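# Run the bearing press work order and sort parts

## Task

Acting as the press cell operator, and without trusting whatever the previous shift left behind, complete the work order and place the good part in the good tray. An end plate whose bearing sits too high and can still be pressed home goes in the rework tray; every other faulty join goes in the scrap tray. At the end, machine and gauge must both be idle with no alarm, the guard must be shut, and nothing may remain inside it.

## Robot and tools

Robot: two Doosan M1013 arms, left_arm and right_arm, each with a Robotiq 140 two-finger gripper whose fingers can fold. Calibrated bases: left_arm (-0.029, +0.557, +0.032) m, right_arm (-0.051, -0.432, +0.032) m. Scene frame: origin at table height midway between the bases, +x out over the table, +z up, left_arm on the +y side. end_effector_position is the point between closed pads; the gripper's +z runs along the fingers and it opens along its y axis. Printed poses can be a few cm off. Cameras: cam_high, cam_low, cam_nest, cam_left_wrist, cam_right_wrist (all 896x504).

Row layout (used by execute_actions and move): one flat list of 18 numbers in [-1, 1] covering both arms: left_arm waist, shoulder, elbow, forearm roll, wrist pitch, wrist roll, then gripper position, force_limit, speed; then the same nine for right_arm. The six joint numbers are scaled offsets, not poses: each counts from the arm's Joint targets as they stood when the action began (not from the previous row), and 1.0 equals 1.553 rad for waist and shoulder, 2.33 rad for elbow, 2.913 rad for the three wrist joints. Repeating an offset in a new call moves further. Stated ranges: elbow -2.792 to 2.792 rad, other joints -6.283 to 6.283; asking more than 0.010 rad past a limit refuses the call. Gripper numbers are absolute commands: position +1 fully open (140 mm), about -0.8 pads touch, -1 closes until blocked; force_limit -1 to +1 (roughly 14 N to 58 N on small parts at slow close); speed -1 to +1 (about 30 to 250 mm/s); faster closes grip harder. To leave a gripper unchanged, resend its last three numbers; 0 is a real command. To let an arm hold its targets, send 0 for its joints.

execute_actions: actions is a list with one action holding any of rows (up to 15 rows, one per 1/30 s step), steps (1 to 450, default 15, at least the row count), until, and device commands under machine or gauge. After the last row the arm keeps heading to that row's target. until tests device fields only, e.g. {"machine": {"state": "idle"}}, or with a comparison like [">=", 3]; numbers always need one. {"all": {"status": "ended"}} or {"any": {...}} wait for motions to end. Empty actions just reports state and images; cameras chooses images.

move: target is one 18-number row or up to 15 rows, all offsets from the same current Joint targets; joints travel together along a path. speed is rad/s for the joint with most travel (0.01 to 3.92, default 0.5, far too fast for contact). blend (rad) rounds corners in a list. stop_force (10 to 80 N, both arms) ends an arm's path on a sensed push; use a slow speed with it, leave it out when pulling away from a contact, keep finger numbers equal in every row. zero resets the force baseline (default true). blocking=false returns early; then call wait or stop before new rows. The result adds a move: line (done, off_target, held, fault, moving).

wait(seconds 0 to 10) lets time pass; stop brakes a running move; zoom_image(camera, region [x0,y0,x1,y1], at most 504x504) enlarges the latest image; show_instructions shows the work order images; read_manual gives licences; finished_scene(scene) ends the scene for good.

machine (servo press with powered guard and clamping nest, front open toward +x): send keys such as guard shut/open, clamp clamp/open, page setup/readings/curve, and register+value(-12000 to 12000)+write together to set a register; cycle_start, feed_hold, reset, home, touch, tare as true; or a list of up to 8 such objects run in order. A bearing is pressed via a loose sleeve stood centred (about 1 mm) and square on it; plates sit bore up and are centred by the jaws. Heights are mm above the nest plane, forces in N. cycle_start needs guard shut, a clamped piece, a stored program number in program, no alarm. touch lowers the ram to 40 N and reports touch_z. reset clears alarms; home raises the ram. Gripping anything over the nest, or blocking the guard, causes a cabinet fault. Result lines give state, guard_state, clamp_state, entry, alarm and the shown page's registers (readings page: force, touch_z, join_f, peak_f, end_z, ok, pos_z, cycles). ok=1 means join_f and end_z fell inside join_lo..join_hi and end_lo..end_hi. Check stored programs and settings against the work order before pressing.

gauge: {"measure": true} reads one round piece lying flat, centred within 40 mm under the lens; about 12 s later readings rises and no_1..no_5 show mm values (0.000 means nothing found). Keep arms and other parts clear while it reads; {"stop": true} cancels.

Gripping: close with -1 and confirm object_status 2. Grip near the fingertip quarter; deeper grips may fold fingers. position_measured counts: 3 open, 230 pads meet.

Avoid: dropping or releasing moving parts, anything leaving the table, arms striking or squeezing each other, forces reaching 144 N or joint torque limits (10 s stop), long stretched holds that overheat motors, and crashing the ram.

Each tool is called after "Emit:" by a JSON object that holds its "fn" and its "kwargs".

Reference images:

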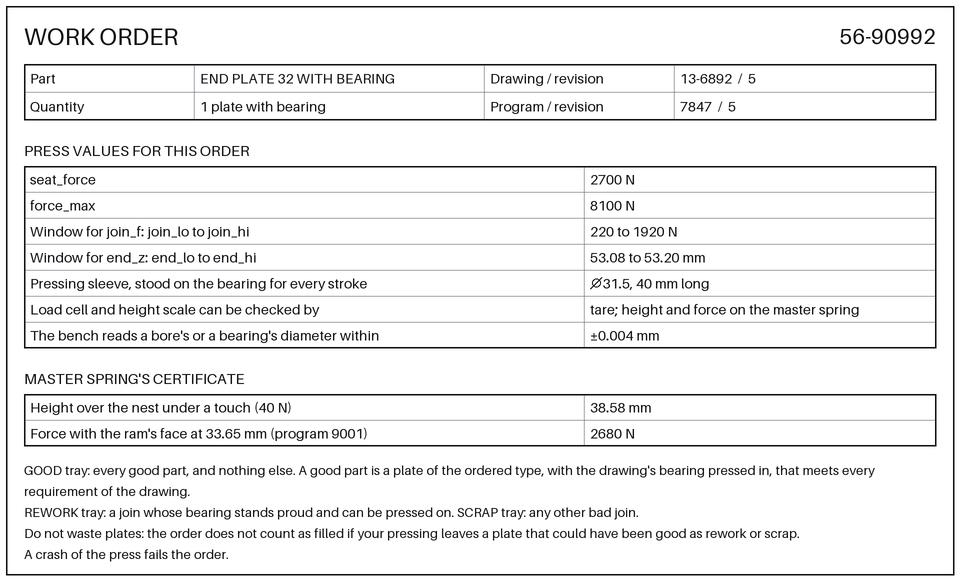

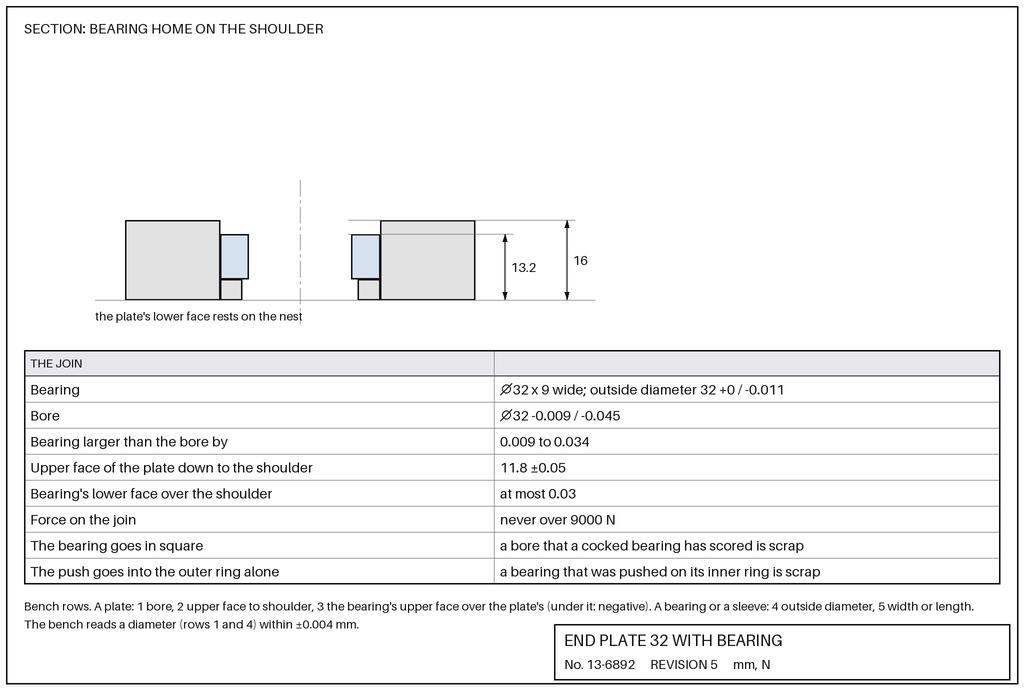

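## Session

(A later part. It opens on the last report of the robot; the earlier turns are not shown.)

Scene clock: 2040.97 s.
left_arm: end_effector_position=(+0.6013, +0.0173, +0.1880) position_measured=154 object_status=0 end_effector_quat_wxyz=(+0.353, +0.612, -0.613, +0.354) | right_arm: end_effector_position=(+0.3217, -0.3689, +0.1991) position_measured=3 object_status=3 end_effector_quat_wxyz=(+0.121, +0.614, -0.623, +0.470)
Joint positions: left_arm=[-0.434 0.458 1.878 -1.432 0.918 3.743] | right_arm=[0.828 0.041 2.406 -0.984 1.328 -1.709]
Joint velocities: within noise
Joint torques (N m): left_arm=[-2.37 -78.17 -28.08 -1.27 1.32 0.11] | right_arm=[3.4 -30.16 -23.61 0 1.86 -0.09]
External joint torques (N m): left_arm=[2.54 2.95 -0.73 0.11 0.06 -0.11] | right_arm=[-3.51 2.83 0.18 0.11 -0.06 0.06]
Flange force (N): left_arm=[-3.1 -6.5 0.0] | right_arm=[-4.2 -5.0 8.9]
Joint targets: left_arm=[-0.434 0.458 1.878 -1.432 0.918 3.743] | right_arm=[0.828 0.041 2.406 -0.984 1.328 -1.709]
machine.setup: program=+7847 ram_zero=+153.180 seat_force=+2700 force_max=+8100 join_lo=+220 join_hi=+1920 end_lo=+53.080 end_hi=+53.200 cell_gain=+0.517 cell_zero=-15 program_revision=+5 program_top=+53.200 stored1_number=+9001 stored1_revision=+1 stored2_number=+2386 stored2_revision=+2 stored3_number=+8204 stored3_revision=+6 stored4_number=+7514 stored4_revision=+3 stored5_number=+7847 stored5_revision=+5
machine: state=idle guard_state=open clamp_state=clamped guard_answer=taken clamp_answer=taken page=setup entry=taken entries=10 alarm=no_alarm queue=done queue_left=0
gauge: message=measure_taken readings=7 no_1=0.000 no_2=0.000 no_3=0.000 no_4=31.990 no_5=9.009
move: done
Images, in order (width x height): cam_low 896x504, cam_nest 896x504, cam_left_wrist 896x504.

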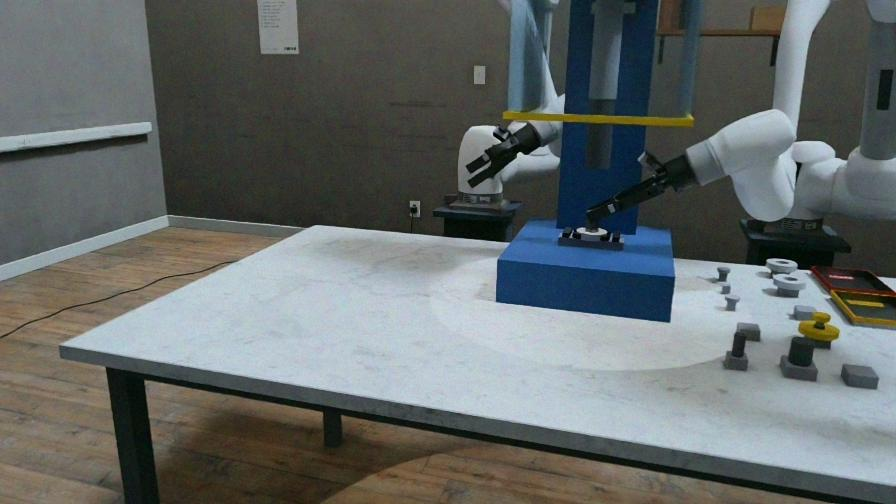

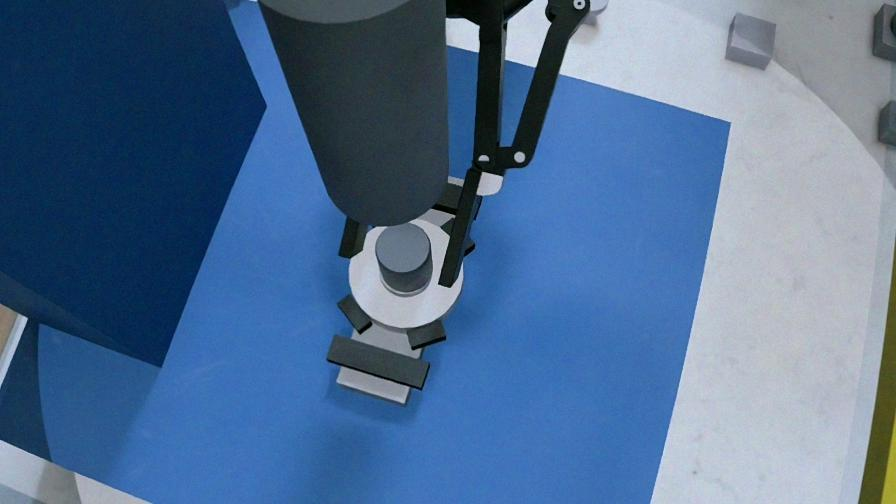

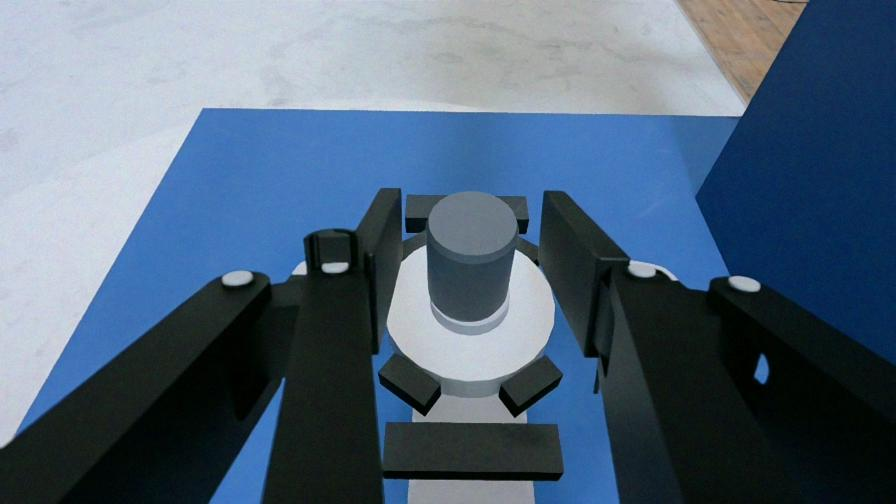

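Emit:
{"fn": "move", "kwargs": {"target": [[0.1377,-0.0417,0.0317,0.0421,0.0508,0.0161,-0.2,-1,-1,0,0,0,0,0,0,1,1,1],[0.1185,-0.1758,-0.0867,0.4916,-0.2348,-0.7453,-0.2,-1,-1,0,0,0,0,0,0,1,1,1]], "speed": [0.1,0.8], "blend": [0.02,0], "cameras": ["cam_nest","cam_low"]}}

Emit:
{"fn": "zoom_image", "kwargs": {"camera": "cam_nest", "region": [340, 200, 480, 340]}}

Emit:
{"fn": "zoom_image", "kwargs": {"camera": "cam_low", "region": [570, 190, 620, 250]}}

Scene clock: 2070.77 s.
left_arm: end_effector_position=(+0.8888, +0.3614, +0.4685) position_measured=154 object_status=3 end_effector_quat_wxyz=(+0.061, +0.859, -0.107, +0.496) | right_arm: end_effector_position=(+0.3217, -0.3689, +0.1991) position_measured=3 object_status=3 end_effector_quat_wxyz=(+0.121, +0.614, -0.623, +0.470)
Joint positions: left_arm=[-0.25 0.184 1.676 0 0.235 1.572] | right_arm=[0.828 0.041 2.406 -0.984 1.328 -1.709]
Joint velocities: within noise
Joint torques (N m): left_arm=[-2.38 -65.2 -41.53 4.01 -2.53 0.12] | right_arm=[3.32 -30.03 -23.41 -0.05 1.9 -0.08]
External joint torques (N m): left_arm=[2.59 1.97 -2.01 0.2 0.05 -0.12] | right_arm=[-3.41 2.61 -0.01 0.17 -0.09 0.06]
Flange force (N): left_arm=[0.0 0.0 0.0] | right_arm=[-3.9 -5.1 8.3]
Joint targets: left_arm=[-0.250 0.184 1.676 0.000 0.234 1.572] | right_arm=[0.828 0.041 2.406 -0.984 1.328 -1.709]
machine.setup: program=+7847 ram_zero=+153.180 seat_force=+2700 force_max=+8100 join_lo=+220 join_hi=+1920 end_lo=+53.080 end_hi=+53.200 cell_gain=+0.517 cell_zero=-15 program_revision=+5 program_top=+53.200 stored1_number=+9001 stored1_revision=+1 stored2_number=+2386 stored2_revision=+2 stored3_number=+8204 stored3_revision=+6 stored4_number=+7514 stored4_revision=+3 stored5_number=+7847 stored5_revision=+5
machine: state=idle guard_state=open clamp_state=clamped guard_answer=taken clamp_answer=taken page=setup entry=taken entries=10 alarm=no_alarm queue=done queue_left=0
gauge: message=measure_taken readings=7 no_1=0.000 no_2=0.000 no_3=0.000 no_4=31.990 no_5=9.009
move: done
Images, in order (width x height): cam_low 896x504, cam_nest 896x504.

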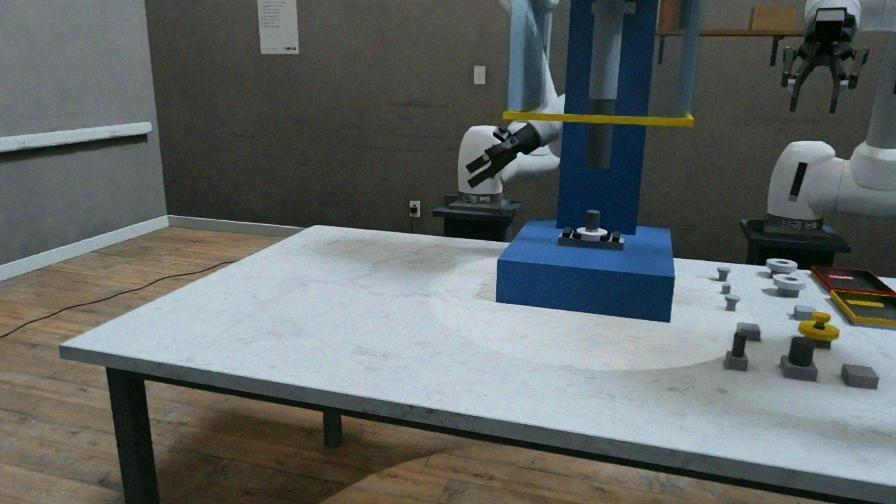

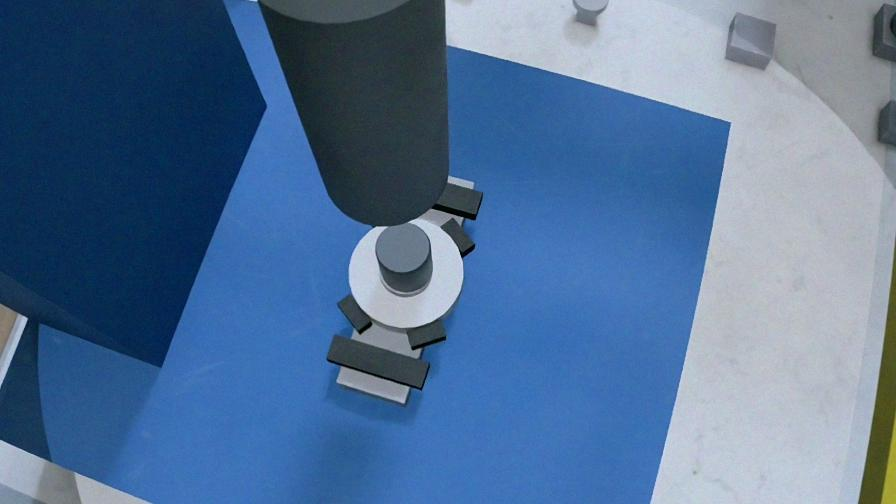

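Scaled by 3.600.

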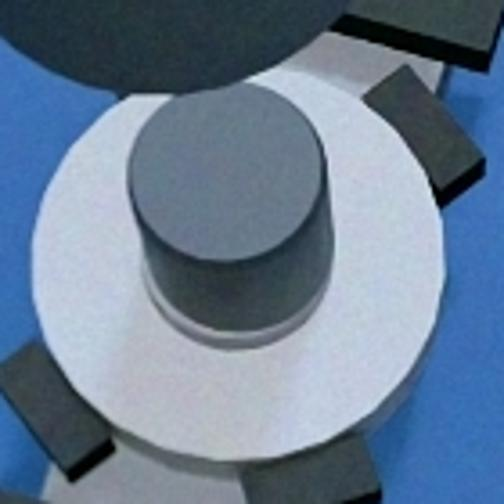

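Scaled by 8.400.

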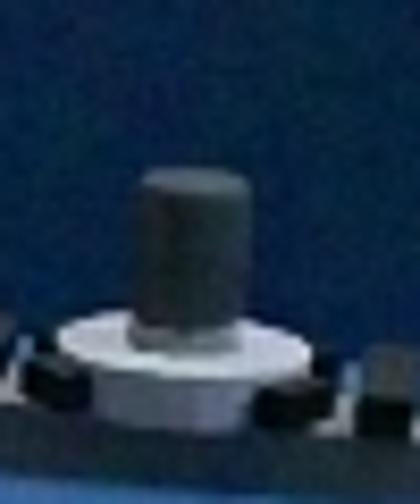

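Emit:
{"fn": "zoom_image", "kwargs": {"camera": "cam_low", "region": [580, 205, 606, 240]}}

Emit:
{"fn": "zoom_image", "kwargs": {"camera": "cam_nest", "region": [370, 215, 440, 305]}}

Scaled by 14.400.

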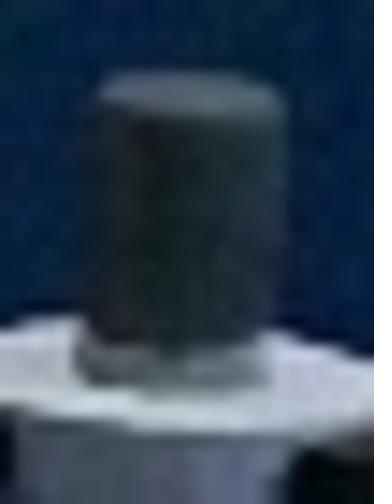

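Scaled by 5.600.

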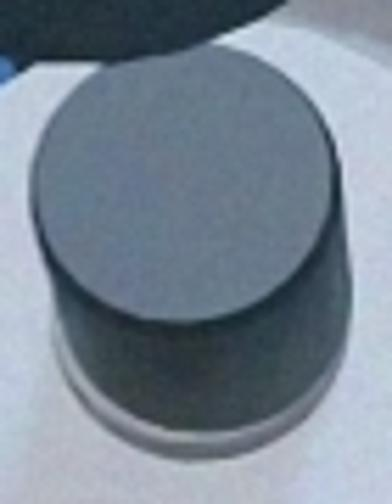

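Emit:
{"fn": "execute_actions", "kwargs": {"actions": [{"machine":[{"guard":"shut","page":"readings"},{"touch":true}],"steps":450,"until":{"machine":{"queue":"done"}}}], "cameras": ["cam_nest"]}}

Emit:
{"fn": "zoom_image", "kwargs": {"camera": "cam_nest", "region": [340, 200, 480, 340]}}

Scene clock: 2111.50 s.
left_arm: end_effector_position=(+0.8888, +0.3614, +0.4686) position_measured=154 object_status=3 end_effector_quat_wxyz=(+0.061, +0.859, -0.107, +0.496) | right_arm: end_effector_position=(+0.3217, -0.3689, +0.1991) position_measured=3 object_status=3 end_effector_quat_wxyz=(+0.121, +0.614, -0.623, +0.470)
Joint positions: left_arm=[-0.25 0.184 1.676 0 0.234 1.572] | right_arm=[0.828 0.041 2.406 -0.984 1.328 -1.709]
Joint velocities: within noise
Joint torques (N m): left_arm=[-2.44 -64.84 -41.76 4.1 -2.6 0.11] | right_arm=[3.32 -29.98 -23.25 0.02 1.94 -0.11]
External joint torques (N m): left_arm=[2.52 2.26 -1.62 0.11 0.14 -0.11] | right_arm=[-3.42 2.76 -0.13 0.09 -0.14 0.08]
Flange force (N): left_arm=[0.0 0.0 0.0] | right_arm=[-4.3 -5.3 8.5]
Joint targets: left_arm=[-0.250 0.184 1.676 0.000 0.234 1.572] | right_arm=[0.828 0.041 2.406 -0.984 1.328 -1.709]
Tool commands: left_gripper/position=-0.2 left_gripper/force_limit=-1.0 left_gripper/speed=-1.0 right_gripper/position=+1.0 right_gripper/force_limit=+1.0 right_gripper/speed=+1.0
machine.readings: force=+0 touch_z=+62.810 join_f=+2530 peak_f=+2702 end_z=+33.648 ok=+0 pos_z=+166.820 cycles=+2
machine: state=idle guard_state=shut clamp_state=clamped guard_answer=taken clamp_answer=taken page=readings entry=taken entries=11 alarm=no_alarm queue=done queue_left=0
gauge: message=measure_taken readings=7 no_1=0.000 no_2=0.000 no_3=0.000 no_4=31.990 no_5=9.009
Images, in order (width x height): cam_nest 896x504.

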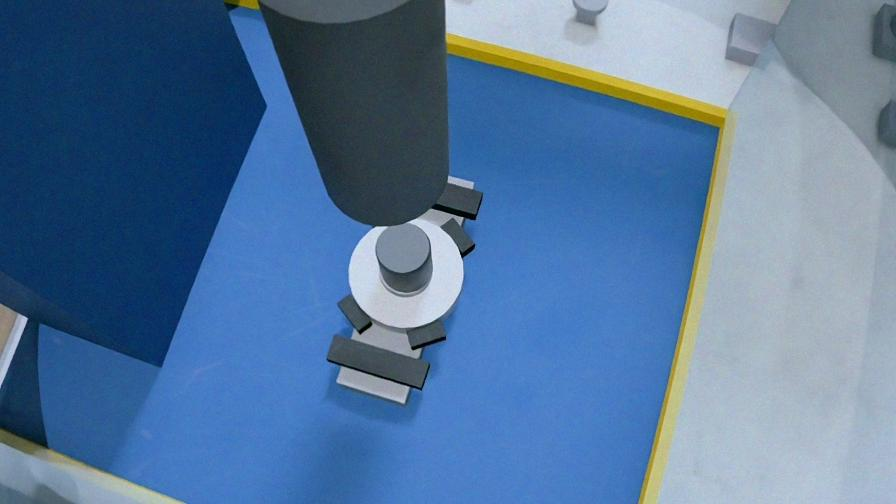

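Scaled by 3.600.

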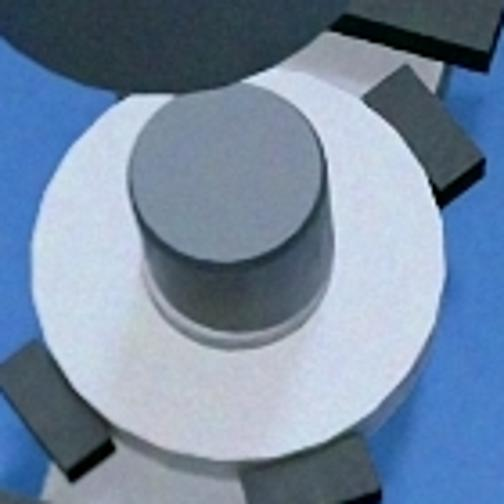

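Emit:
{"fn": "execute_actions", "kwargs": {"actions": [{"machine":[{"cycle_start":true,"page":"readings"}],"steps":450,"until":{"machine":{"state":["!=","running"],"queue":"done"}}}], "cameras": ["cam_nest"]}}

Emit:
{"fn": "execute_actions", "kwargs": {"actions": [{"machine":{"page":"curve"},"steps":3}], "cameras": []}}

Scene clock: 2123.07 s.
left_arm: end_effector_position=(+0.8888, +0.3614, +0.4686) position_measured=154 object_status=3 end_effector_quat_wxyz=(+0.061, +0.859, -0.107, +0.496) | right_arm: end_effector_position=(+0.3217, -0.3689, +0.1991) position_measured=3 object_status=3 end_effector_quat_wxyz=(+0.121, +0.614, -0.623, +0.470)
Joint positions: left_arm=[-0.25 0.184 1.676 0 0.234 1.572] | right_arm=[0.828 0.041 2.406 -0.984 1.328 -1.709]
Joint velocities: within noise
Joint torques (N m): left_arm=[-2.94 -65.09 -42.02 4.1 -2.57 0.09] | right_arm=[2.95 -30 -23.54 0.1 1.91 -0.1]
External joint torques (N m): left_arm=[2.99 2.75 -1.31 0.1 0.11 -0.09] | right_arm=[-3.07 2.62 0.15 0.02 -0.1 0.08]
Flange force (N): left_arm=[0.0 0.0 0.0] | right_arm=[-4.1 -4.5 8.0]
Joint targets: left_arm=[-0.250 0.184 1.676 0.000 0.234 1.572] | right_arm=[0.828 0.041 2.406 -0.984 1.328 -1.709]
Tool commands: left_gripper/position=-0.2 left_gripper/force_limit=-1.0 left_gripper/speed=-1.0 right_gripper/position=+1.0 right_gripper/force_limit=+1.0 right_gripper/speed=+1.0
machine.readings: force=+0 touch_z=+62.810 join_f=+723 peak_f=+3037 end_z=+53.170 ok=+1 pos_z=+166.820 cycles=+3
machine: state=done guard_state=shut clamp_state=clamped guard_answer=taken clamp_answer=taken page=readings entry=taken entries=12 alarm=no_alarm queue=done queue_left=0
gauge: message=measure_taken readings=7 no_1=0.000 no_2=0.000 no_3=0.000 no_4=31.990 no_5=9.009
Images, in order (width x height): cam_nest 896x504.

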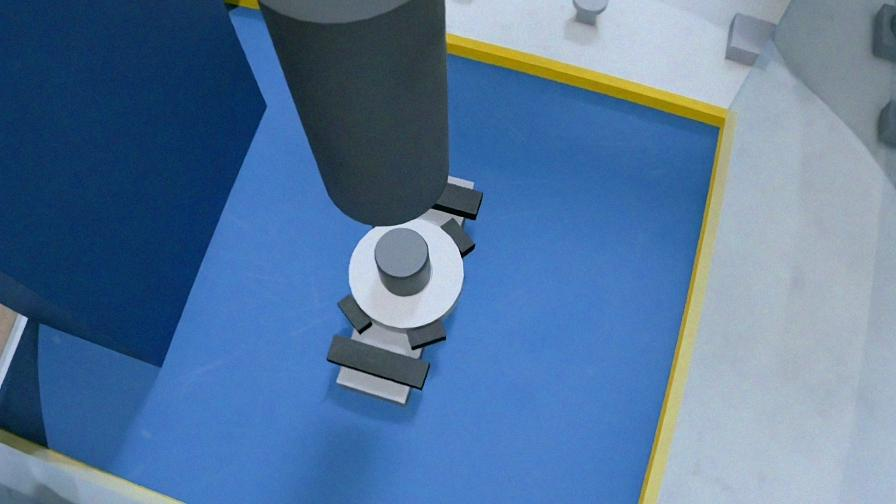

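Scene clock: 2123.37 s.
left_arm: end_effector_position=(+0.8888, +0.3614, +0.4686) position_measured=154 object_status=3 end_effector_quat_wxyz=(+0.061, +0.859, -0.107, +0.496) | right_arm: end_effector_position=(+0.3217, -0.3689, +0.1991) position_measured=3 object_status=3 end_effector_quat_wxyz=(+0.121, +0.614, -0.623, +0.470)
Joint positions: left_arm=[-0.25 0.184 1.676 0 0.234 1.572] | right_arm=[0.828 0.041 2.406 -0.984 1.328 -1.709]
Joint velocities: within noise
Joint torques (N m): left_arm=[-2.74 -64.96 -41.86 4.08 -2.58 0.11] | right_arm=[3.56 -30.23 -23.4 0.06 1.86 -0.04]
External joint torques (N m): left_arm=[2.75 2.62 -1.49 0.12 0.12 -0.11] | right_arm=[-3.54 2.83 0 0.06 -0.05 0.01]
Flange force (N): left_arm=[0.0 0.0 0.0] | right_arm=[-4.2 -5.5 8.8]
Joint targets: left_arm=[-0.250 0.184 1.676 0.000 0.234 1.572] | right_arm=[0.828 0.041 2.406 -0.984 1.328 -1.709]
Tool commands: left_gripper/position=-0.2 left_gripper/force_limit=-1.0 left_gripper/speed=-1.0 right_gripper/position=+1.0 right_gripper/force_limit=+1.0 right_gripper/speed=+1.0
machine.curve: curve1_z=+64.200 curve1_f=+5 curve2_z=+62.629 curve2_f=+59 curve3_z=+61.057 curve3_f=+202 curve4_z=+59.486 curve4_f=+346 curve5_z=+57.914 curve5_f=+491 curve6_z=+56.343 curve6_f=+633 curve7_z=+54.771 curve7_f=+718 curve8_z=+53.200 curve8_f=+1837
machine: state=done guard_state=shut clamp_state=clamped guard_answer=taken clamp_answer=taken page=curve entry=taken entries=12 alarm=no_alarm queue=done queue_left=0
gauge: message=measure_taken readings=7 no_1=0.000 no_2=0.000 no_3=0.000 no_4=31.990 no_5=9.009
No camera images: "cameras" was empty.

Emit:
{"fn": "execute_actions", "kwargs": {"actions": [{"machine":[{"guard":"open","page":"readings"}],"steps":75,"until":{"machine":{"guard_state":"open"}}}], "cameras": []}}

Emit:
{"fn": "move", "kwargs": {"target": [[0.0193,0.1348,0.1184,-0.4495,0.2856,0.7614,-0.2,-1,-1,0,0,0,0,0,0,1,1,1],[-0.1185,0.1764,0.0867,-0.4916,0.2348,0.7453,-0.2,-1,-1,0,0,0,0,0,0,1,1,1],[-0.1182,0.183,0.089,-0.4956,0.234,0.7516,-0.2,-1,-1,0,0,0,0,0,0,1,1,1],[-0.1182,0.183,0.089,-0.4956,0.234,0.7516,-1,-0.02,-1,0,0,0,0,0,0,1,1,1]], "speed": [0.8,0.2,0.1,0.1], "cameras": ["cam_left_wrist","cam_nest"]}}

Scene clock: 2154.37 s.
left_arm: end_effector_position=(+0.8888, +0.3614, +0.4686) position_measured=154 object_status=3 end_effector_quat_wxyz=(+0.061, +0.859, -0.107, +0.496) | right_arm: end_effector_position=(+0.3217, -0.3689, +0.1991) position_measured=3 object_status=3 end_effector_quat_wxyz=(+0.121, +0.614, -0.623, +0.470)
Joint positions: left_arm=[-0.25 0.184 1.676 0 0.234 1.572] | right_arm=[0.828 0.041 2.406 -0.984 1.328 -1.709]
Joint velocities: within noise
Joint torques (N m): left_arm=[-2.56 -65.02 -41.89 4.05 -2.57 0.12] | right_arm=[3.24 -29.96 -23.28 0.01 1.85 -0.12]
External joint torques (N m): left_arm=[2.57 2.9 -1.42 0.14 0.11 -0.12] | right_arm=[-3.41 2.71 -0.18 0.11 -0.05 0.09]
Flange force (N): left_arm=[0.0 0.0 0.0] | right_arm=[-4.2 -5.4 8.2]
Joint targets: left_arm=[-0.250 0.184 1.676 0.000 0.234 1.572] | right_arm=[0.828 0.041 2.406 -0.984 1.328 -1.709]
Tool commands: left_gripper/position=-0.2 left_gripper/force_limit=-1.0 left_gripper/speed=-1.0 right_gripper/position=+1.0 right_gripper/force_limit=+1.0 right_gripper/speed=+1.0
machine.readings: force=+0 touch_z=+62.810 join_f=+723 peak_f=+3037 end_z=+53.170 ok=+1 pos_z=+166.820 cycles=+3
machine: state=done guard_state=open clamp_state=clamped guard_answer=taken clamp_answer=taken page=readings entry=taken entries=12 alarm=no_alarm queue=running queue_left=0
gauge: message=measure_taken readings=7 no_1=0.000 no_2=0.000 no_3=0.000 no_4=31.990 no_5=9.009
No camera images: "cameras" was empty.

Scene clock: 2159.77 s.
left_arm: end_effector_position=(+0.6012, +0.0178, +0.1781) position_measured=184 object_status=0 end_effector_quat_wxyz=(+0.354, +0.613, -0.612, +0.353) | right_arm: end_effector_position=(+0.3217, -0.3689, +0.1991) position_measured=3 object_status=3 end_effector_quat_wxyz=(+0.121, +0.614, -0.623, +0.470)
Joint positions: left_arm=[-0.433 0.469 1.883 -1.443 0.916 3.761] | right_arm=[0.828 0.041 2.406 -0.984 1.328 -1.709]
Joint velocities: within noise
Joint torques (N m): left_arm=[-3.51 -70.67 -27.91 -1.39 -1.67 0.18] | right_arm=[3.38 -30.24 -23.48 0.04 1.85 -0.06]
External joint torques (N m): left_arm=[3.62 -5.03 -0.38 0.21 3.09 -0.18] | right_arm=[-3.4 2.88 0.07 0.08 -0.05 0.04]
Flange force (N): left_arm=[1.7 0.6 -12.1] | right_arm=[-4.4 -5.1 8.6]
Joint targets: left_arm=[-0.433 0.469 1.883 -1.443 0.916 3.761] | right_arm=[0.828 0.041 2.406 -0.984 1.328 -1.709]
machine.readings: force=+0 touch_z=+62.810 join_f=+723 peak_f=+3037 end_z=+53.170 ok=+1 pos_z=+166.820 cycles=+3
machine: state=done guard_state=open clamp_state=clamped guard_answer=taken clamp_answer=taken page=readings entry=taken entries=12 alarm=no_alarm queue=done queue_left=0
gauge: message=measure_taken readings=7 no_1=0.000 no_2=0.000 no_3=0.000 no_4=31.990 no_5=9.009
move: done
Images, in order (width x height): cam_nest 896x504, cam_left_wrist 896x504.

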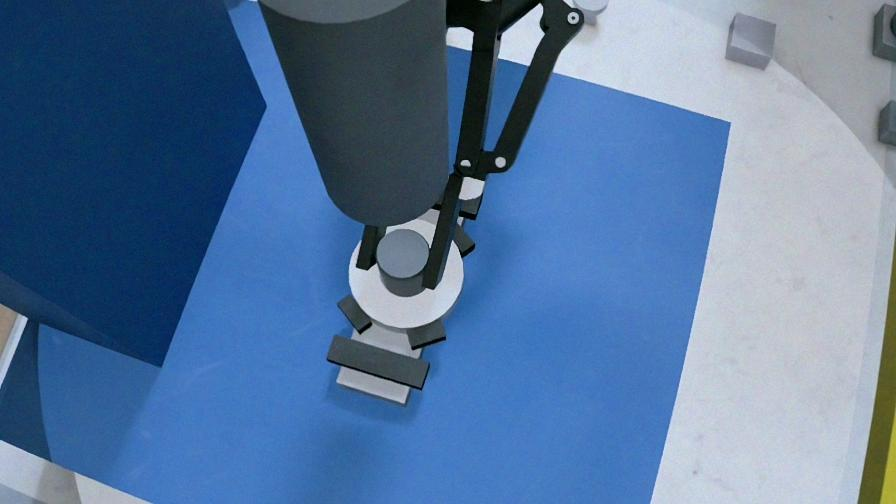

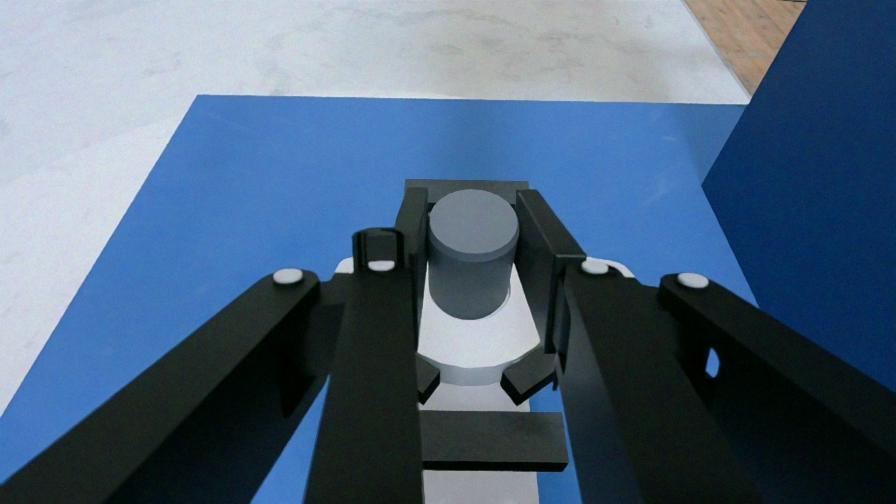

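Emit:
{"fn": "move", "kwargs": {"target": [[0,-0.0129,-0.003,0.0069,0.0014,-0.011,-1,-0.02,-1,0,0,0,0,0,0,1,1,1],[0.1371,-0.0487,0.0296,0.0459,0.0515,0.01,-1,-0.02,-1,0,0,0,0,0,0,1,1,1],[0.1178,-0.1835,-0.0888,0.4954,-0.2341,-0.7515,-1,-0.02,-1,0,0,0,0,0,0,1,1,1],[0.208,0.0394,0.0003,0.4954,-0.4242,-0.7515,-1,-0.02,-1,0,0,0,0,0,0,1,1,1]], "speed": [0.03,0.3,0.9,0.6], "cameras": ["cam_left_wrist","cam_nest"]}}

Emit:
{"fn": "zoom_image", "kwargs": {"camera": "cam_nest", "region": [340, 200, 480, 340]}}

Scene clock: 2181.30 s.
left_arm: end_effector_position=(+0.9428, +0.4870, +0.1364) position_measured=184 object_status=2 end_effector_quat_wxyz=(+0.026, +0.865, -0.047, +0.499) | right_arm: end_effector_position=(+0.3217, -0.3689, +0.1991) position_measured=3 object_status=3 end_effector_quat_wxyz=(+0.121, +0.614, -0.623, +0.470)
Joint positions: left_arm=[-0.11 0.53 1.884 0 -0.319 1.572] | right_arm=[0.828 0.041 2.406 -0.984 1.328 -1.709]
Joint velocities: within noise
Joint torques (N m): left_arm=[-2.84 -88.13 -32.43 2.78 -3.25 0.16] | right_arm=[3.47 -30.36 -23.39 0.01 1.85 -0.05]
External joint torques (N m): left_arm=[2.81 4.3 1.53 0.14 0.78 -0.16] | right_arm=[-3.54 3 -0.07 0.11 -0.05 0.03]
Flange force (N): left_arm=[-2.9 -5.3 4.5] | right_arm=[-4.6 -5.6 8.7]
Joint targets: left_arm=[-0.110 0.530 1.884 0.000 -0.320 1.572] | right_arm=[0.828 0.041 2.406 -0.984 1.328 -1.709]
machine.readings: force=+0 touch_z=+62.810 join_f=+723 peak_f=+3037 end_z=+53.170 ok=+1 pos_z=+166.820 cycles=+3
machine: state=done guard_state=open clamp_state=clamped guard_answer=taken clamp_answer=taken page=readings entry=taken entries=12 alarm=no_alarm queue=done queue_left=0
gauge: message=measure_taken readings=7 no_1=0.000 no_2=0.000 no_3=0.000 no_4=31.990 no_5=9.009
move: done
Images, in order (width x height): cam_nest 896x504, cam_left_wrist 896x504.

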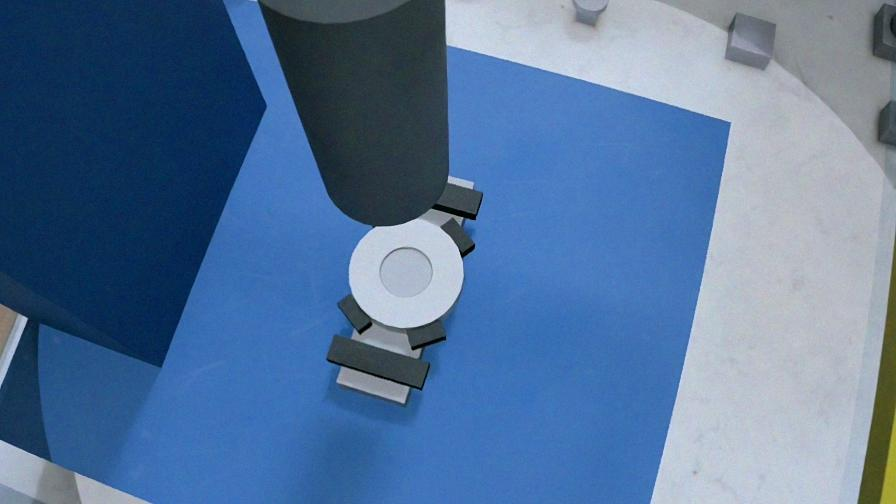

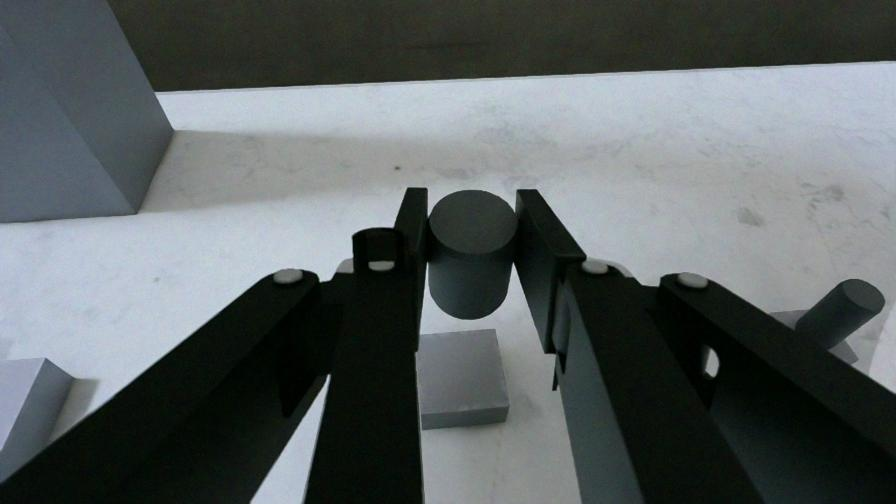

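Scaled by 3.600.

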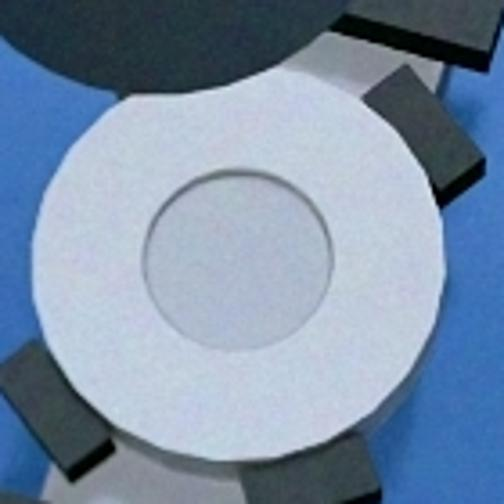

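Emit:
{"fn": "move", "kwargs": {"target": [[0,0.0596,0.0073,0,-0.0378,0,-1,-0.02,-1,0,0,0,0,0,0,1,1,1],[0,0.0596,0.0073,0,-0.0378,0,-0.08,-1,-1,0,0,0,0,0,0,1,1,1],[0,0,0,0,0,0,-0.08,-1,-1,0,0,0,0,0,0,1,1,1],[-0.0902,-0.2221,-0.0893,0,0.2503,0,0.2,-1,-1,0,0,0,0,0,0,1,1,1]], "speed": [0.08,0.1,0.15,0.6], "cameras": ["cam_left_wrist"]}}

Emit:
{"fn": "execute_actions", "kwargs": {"actions": [{"machine":{"clamp":"open"},"steps":60}], "cameras": []}}

Emit:
{"fn": "move", "kwargs": {"target": [[-0.0271,0.1151,0.0991,-0.3862,0.1857,0.6928,0.2,-1,-1,0,0,0,0,0,0,1,1,1],[-0.1529,0.1527,0.0604,-0.4032,0.1426,0.6526,0.2,-1,-1,0,0,0,0,0,0,1,1,1],[-0.1533,0.1809,0.0708,-0.4236,0.1342,0.6825,0.2,-1,-1,0,0,0,0,0,0,1,1,1],[-0.1533,0.1809,0.0708,-0.4236,0.1342,0.6825,-1,0,-1,0,0,0,0,0,0,1,1,1]], "speed": [0.8,0.25,0.1,0.1], "cameras": ["cam_left_wrist","cam_nest"]}}

Scene clock: 2215.23 s.
left_arm: end_effector_position=(+0.8565, +0.3689, +0.4205) position_measured=104 object_status=0 end_effector_quat_wxyz=(+0.052, +0.900, -0.113, +0.419) | right_arm: end_effector_position=(+0.3217, -0.3689, +0.1991) position_measured=3 object_status=3 end_effector_quat_wxyz=(+0.121, +0.614, -0.623, +0.470)
Joint positions: left_arm=[-0.25 0.185 1.676 0 0.41 1.572] | right_arm=[0.828 0.041 2.406 -0.984 1.328 -1.709]
Joint velocities: within noise
Joint torques (N m): left_arm=[-2.65 -64.55 -41.47 4.05 -2.32 0.1] | right_arm=[3.56 -30.12 -23.57 0.03 1.83 -0.07]
External joint torques (N m): left_arm=[2.86 1.62 -1.81 0.17 0.13 -0.1] | right_arm=[-3.61 2.77 0.19 0.09 -0.03 0.05]
Flange force (N): left_arm=[5.2 -3.9 3.4] | right_arm=[-3.9 -5.2 9.0]
Joint targets: left_arm=[-0.250 0.185 1.676 0.000 0.410 1.572] | right_arm=[0.828 0.041 2.406 -0.984 1.328 -1.709]
machine.readings: force=+0 touch_z=+62.810 join_f=+723 peak_f=+3037 end_z=+53.170 ok=+1 pos_z=+166.820 cycles=+3
machine: state=done guard_state=open clamp_state=clamped guard_answer=taken clamp_answer=taken page=readings entry=taken entries=12 alarm=no_alarm queue=done queue_left=0
gauge: message=measure_taken readings=7 no_1=0.000 no_2=0.000 no_3=0.000 no_4=31.990 no_5=9.009
move: done
Images, in order (width x height): cam_left_wrist 896x504.

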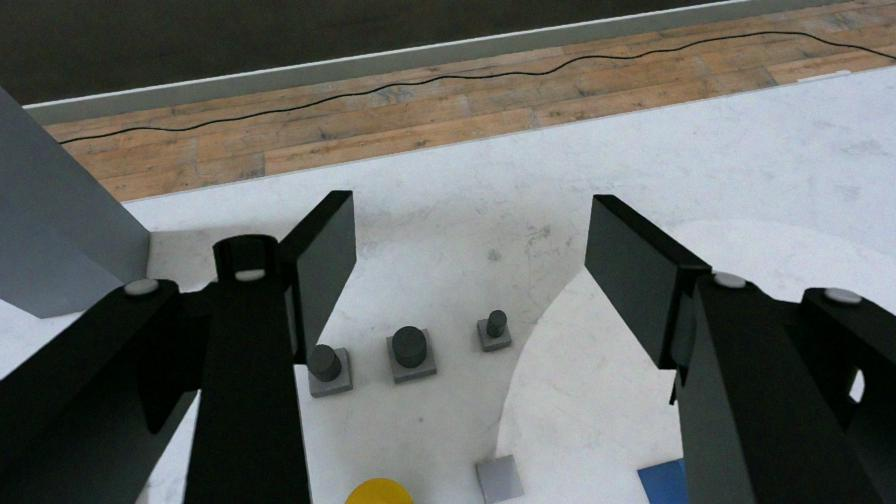

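Scene clock: 2217.43 s.
left_arm: end_effector_position=(+0.8565, +0.3689, +0.4205) position_measured=104 object_status=3 end_effector_quat_wxyz=(+0.052, +0.900, -0.113, +0.419) | right_arm: end_effector_position=(+0.3217, -0.3689, +0.1991) position_measured=3 object_status=3 end_effector_quat_wxyz=(+0.121, +0.614, -0.623, +0.470)
Joint positions: left_arm=[-0.25 0.185 1.676 0 0.41 1.572] | right_arm=[0.828 0.041 2.406 -0.984 1.328 -1.709]
Joint velocities: within noise
Joint torques (N m): left_arm=[-2.49 -64.61 -41.61 4.05 -2.26 0.08] | right_arm=[2.77 -30.3 -23.37 0.03 1.87 -0.09]
External joint torques (N m): left_arm=[2.56 2.16 -1.53 0.16 0.08 -0.08] | right_arm=[-2.91 2.96 -0.04 0.08 -0.07 0.06]
Flange force (N): left_arm=[4.9 -3.5 4.1] | right_arm=[-5.0 -4.6 7.5]
Joint targets: left_arm=[-0.250 0.185 1.676 0.000 0.410 1.572] | right_arm=[0.828 0.041 2.406 -0.984 1.328 -1.709]
Tool commands: left_gripper/position=+0.2 left_gripper/force_limit=-1.0 left_gripper/speed=-1.0 right_gripper/position=+1.0 right_gripper/force_limit=+1.0 right_gripper/speed=+1.0
machine.readings: force=+0 touch_z=+62.810 join_f=+723 peak_f=+3037 end_z=+53.170 ok=+1 pos_z=+166.820 cycles=+3
machine: state=idle guard_state=open clamp_state=open guard_answer=taken clamp_answer=taken page=readings entry=taken entries=12 alarm=no_alarm queue=done queue_left=0
gauge: message=measure_taken readings=7 no_1=0.000 no_2=0.000 no_3=0.000 no_4=31.990 no_5=9.009
No camera images: "cameras" was empty.

Scene clock: 2223.10 s.
left_arm: end_effector_position=(+0.6002, +0.0094, +0.1498) position_measured=127 object_status=0 end_effector_quat_wxyz=(+0.299, +0.641, -0.641, +0.299) | right_arm: end_effector_position=(+0.3217, -0.3689, +0.1991) position_measured=3 object_status=3 end_effector_quat_wxyz=(+0.121, +0.614, -0.623, +0.470)
Joint positions: left_arm=[-0.488 0.466 1.841 -1.234 0.8 3.56] | right_arm=[0.828 0.041 2.406 -0.984 1.328 -1.709]
Joint velocities: within noise
Joint torques (N m): left_arm=[-4.99 -70.56 -24.93 0.62 -0.22 0.14] | right_arm=[3.2 -30.54 -23.46 0 1.84 -0.15]
External joint torques (N m): left_arm=[5.11 -7.24 -5.18 -0.97 1.11 -0.14] | right_arm=[-3.26 3.22 0.07 0.12 -0.04 0.13]
Flange force (N): left_arm=[3.9 -5.0 -11.5] | right_arm=[-5.5 -4.9 8.4]
Joint targets: left_arm=[-0.488 0.466 1.841 -1.234 0.800 3.560] | right_arm=[0.828 0.041 2.406 -0.984 1.328 -1.709]
machine.readings: force=+0 touch_z=+62.810 join_f=+723 peak_f=+3037 end_z=+53.170 ok=+1 pos_z=+166.820 cycles=+3
machine: state=idle guard_state=open clamp_state=open guard_answer=taken clamp_answer=taken page=readings entry=taken entries=12 alarm=no_alarm queue=done queue_left=0
gauge: message=measure_taken readings=7 no_1=0.000 no_2=0.000 no_3=0.000 no_4=31.990 no_5=9.009
move: done
Images, in order (width x height): cam_nest 896x504, cam_left_wrist 896x504.

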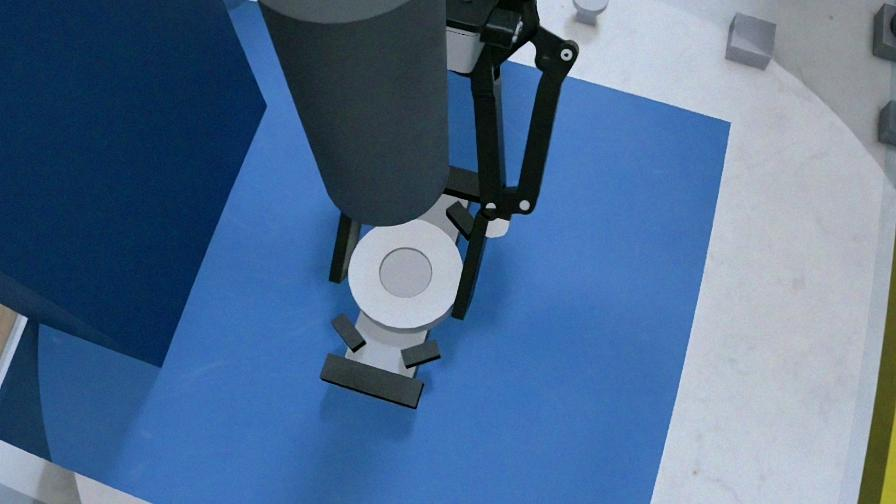

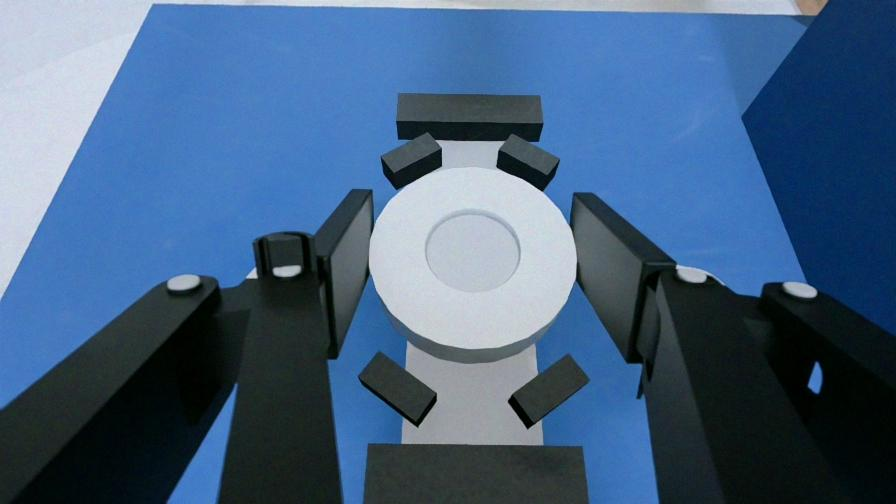

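Emit:
{"fn": "move", "kwargs": {"target": [[0,-0.0283,-0.0104,0.0204,0.0084,-0.0299,-1,0,-1,0,0,0,0,0,0,1,1,1],[0.1261,-0.0658,0.0283,0.0374,0.0515,0.0103,-1,0,-1,0,0,0,0,0,0,1,1,1],[0.1533,-0.1809,-0.0708,0.4236,-0.1342,-0.6825,-1,0,-1,0,0,0,0,0,0,1,1,1]], "speed": [0.1,0.3,0.9], "blend": [0,0.03,0], "cameras": []}}

Emit:
{"fn": "execute_actions", "kwargs": {"actions": [{"machine":{"guard":"shut"},"steps":3}], "cameras": []}}

Emit:
{"fn": "move", "kwargs": {"target": [0.4322,-0.0994,0.401,0,-0.2685,0,-1,0,-1,0,0,0,0,0,0,1,1,1], "speed": 0.8, "cameras": ["cam_left_wrist","cam_nest"]}}

Scene clock: 2247.70 s.
left_arm: end_effector_position=(+0.8565, +0.3689, +0.4205) position_measured=127 object_status=2 end_effector_quat_wxyz=(+0.052, +0.900, -0.113, +0.419) | right_arm: end_effector_position=(+0.3217, -0.3689, +0.1991) position_measured=3 object_status=3 end_effector_quat_wxyz=(+0.121, +0.614, -0.623, +0.470)
Joint positions: left_arm=[-0.25 0.185 1.676 0 0.41 1.572] | right_arm=[0.828 0.041 2.406 -0.984 1.328 -1.709]
Joint velocities: within noise
Joint torques (N m): left_arm=[-2.66 -65.8 -42.77 4.09 -2.73 0.12] | right_arm=[3.34 -29.43 -23.42 0.08 1.87 -0.13]
External joint torques (N m): left_arm=[2.73 3.12 -0.44 0.12 0.54 -0.12] | right_arm=[-3.46 2.23 0.02 0.03 -0.06 0.11]
Flange force (N): left_arm=[3.8 -3.7 4.4] | right_arm=[-3.0 -5.0 8.5]
Joint targets: left_arm=[-0.250 0.185 1.676 0.000 0.410 1.572] | right_arm=[0.828 0.041 2.406 -0.984 1.328 -1.709]
machine.readings: force=+0 touch_z=+62.810 join_f=+723 peak_f=+3037 end_z=+53.170 ok=+1 pos_z=+166.820 cycles=+3
machine: state=idle guard_state=open clamp_state=open guard_answer=taken clamp_answer=taken page=readings entry=taken entries=12 alarm=no_alarm queue=done queue_left=0
gauge: message=measure_taken readings=7 no_1=0.000 no_2=0.000 no_3=0.000 no_4=31.990 no_5=9.009
move: done
No camera images: "cameras" was empty.

Scene clock: 2248.00 s.
left_arm: end_effector_position=(+0.8565, +0.3689, +0.4205) position_measured=127 object_status=2 end_effector_quat_wxyz=(+0.052, +0.900, -0.113, +0.419) | right_arm: end_effector_position=(+0.3217, -0.3689, +0.1991) position_measured=3 object_status=3 end_effector_quat_wxyz=(+0.121, +0.614, -0.623, +0.470)
Joint positions: left_arm=[-0.25 0.185 1.676 0 0.41 1.572] | right_arm=[0.828 0.041 2.406 -0.984 1.328 -1.709]
Joint velocities: within noise
Joint torques (N m): left_arm=[-2.78 -66.31 -42.94 4.1 -2.8 0.1] | right_arm=[3.58 -30.45 -23.13 -0.01 1.92 -0.09]
External joint torques (N m): left_arm=[2.82 4.07 -0.09 0.1 0.62 -0.1] | right_arm=[-3.66 3.23 -0.27 0.13 -0.12 0.06]
Flange force (N): left_arm=[3.8 -4.1 5.6] | right_arm=[-5.3 -6.0 9.0]
Joint targets: left_arm=[-0.250 0.185 1.676 0.000 0.410 1.572] | right_arm=[0.828 0.041 2.406 -0.984 1.328 -1.709]
Tool commands: left_gripper/position=-1.0 left_gripper/force_limit=+0.0 left_gripper/speed=-1.0 right_gripper/position=+1.0 right_gripper/force_limit=+1.0 right_gripper/speed=+1.0
machine.readings: force=+0 touch_z=+62.810 join_f=+723 peak_f=+3037 end_z=+53.170 ok=+1 pos_z=+166.820 cycles=+3
machine: state=idle guard_state=between clamp_state=open guard_answer=taken clamp_answer=taken page=readings entry=taken entries=12 alarm=no_alarm queue=running queue_left=0
gauge: message=measure_taken readings=7 no_1=0.000 no_2=0.000 no_3=0.000 no_4=31.990 no_5=9.009
No camera images: "cameras" was empty.

Scene clock: 2249.83 s.
left_arm: end_effector_position=(+0.4515, +0.8115, +0.1008) position_measured=127 object_status=2 end_effector_quat_wxyz=(-0.089, +0.886, +0.190, +0.413) | right_arm: end_effector_position=(+0.3217, -0.3689, +0.1991) position_measured=3 object_status=3 end_effector_quat_wxyz=(+0.121, +0.614, -0.623, +0.470)
Joint positions: left_arm=[0.421 0.03 2.61 0 -0.373 1.572] | right_arm=[0.828 0.041 2.406 -0.984 1.328 -1.709]
Joint velocities: within noise
Joint torques (N m): left_arm=[-2.92 -27.62 -22.51 2 -2.78 0.13] | right_arm=[2.92 -30.35 -23.36 0.04 1.91 -0.1]
External joint torques (N m): left_arm=[2.81 2.05 -0.37 0.12 0.58 -0.13] | right_arm=[-2.95 2.65 -0.09 0.07 -0.1 0.08]
Flange force (N): left_arm=[0.0 0.0 0.0] | right_arm=[-4.4 -4.7 7.5]
Joint targets: left_arm=[0.421 0.030 2.610 0.000 -0.373 1.572] | right_arm=[0.828 0.041 2.406 -0.984 1.328 -1.709]
machine.readings: force=+0 touch_z=+62.810 join_f=+723 peak_f=+3037 end_z=+53.170 ok=+1 pos_z=+166.820 cycles=+3
machine: state=idle guard_state=shut clamp_state=open guard_answer=taken clamp_answer=taken page=readings entry=taken entries=12 alarm=no_alarm queue=running queue_left=0
gauge: message=measure_taken readings=7 no_1=0.000 no_2=0.000 no_3=0.000 no_4=31.990 no_5=9.009
move: done
Images, in order (width x height): cam_nest 896x504, cam_left_wrist 896x504.

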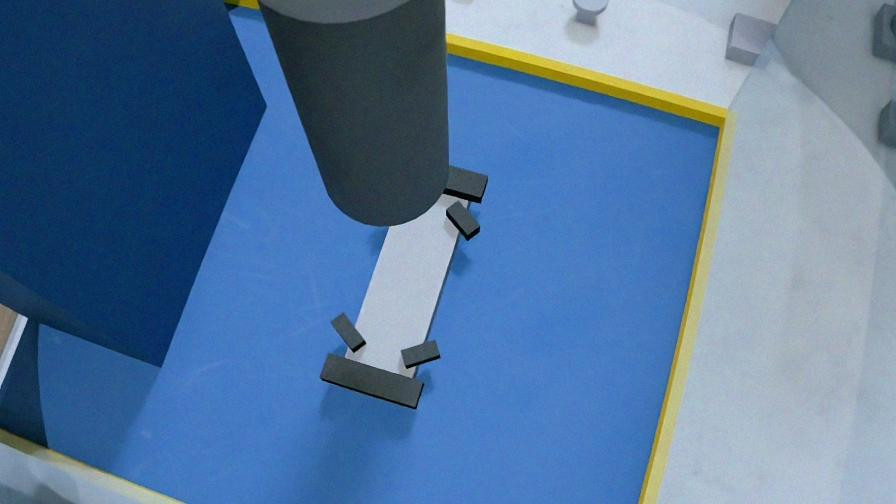

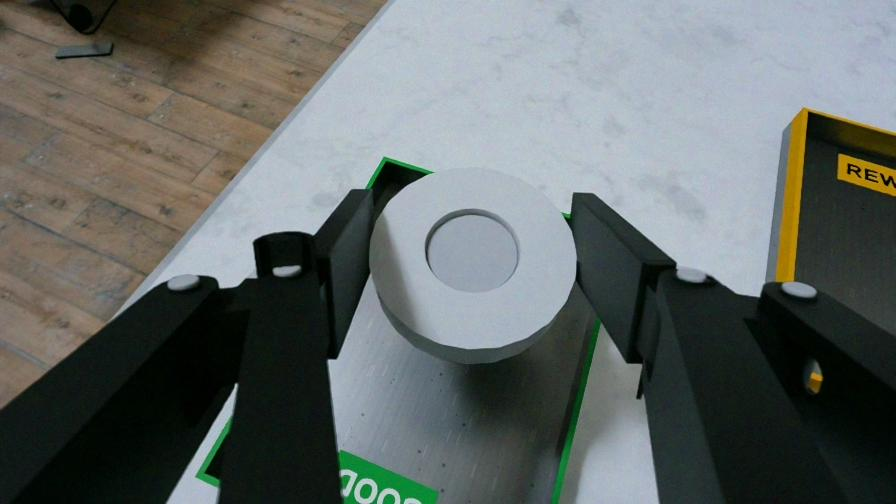

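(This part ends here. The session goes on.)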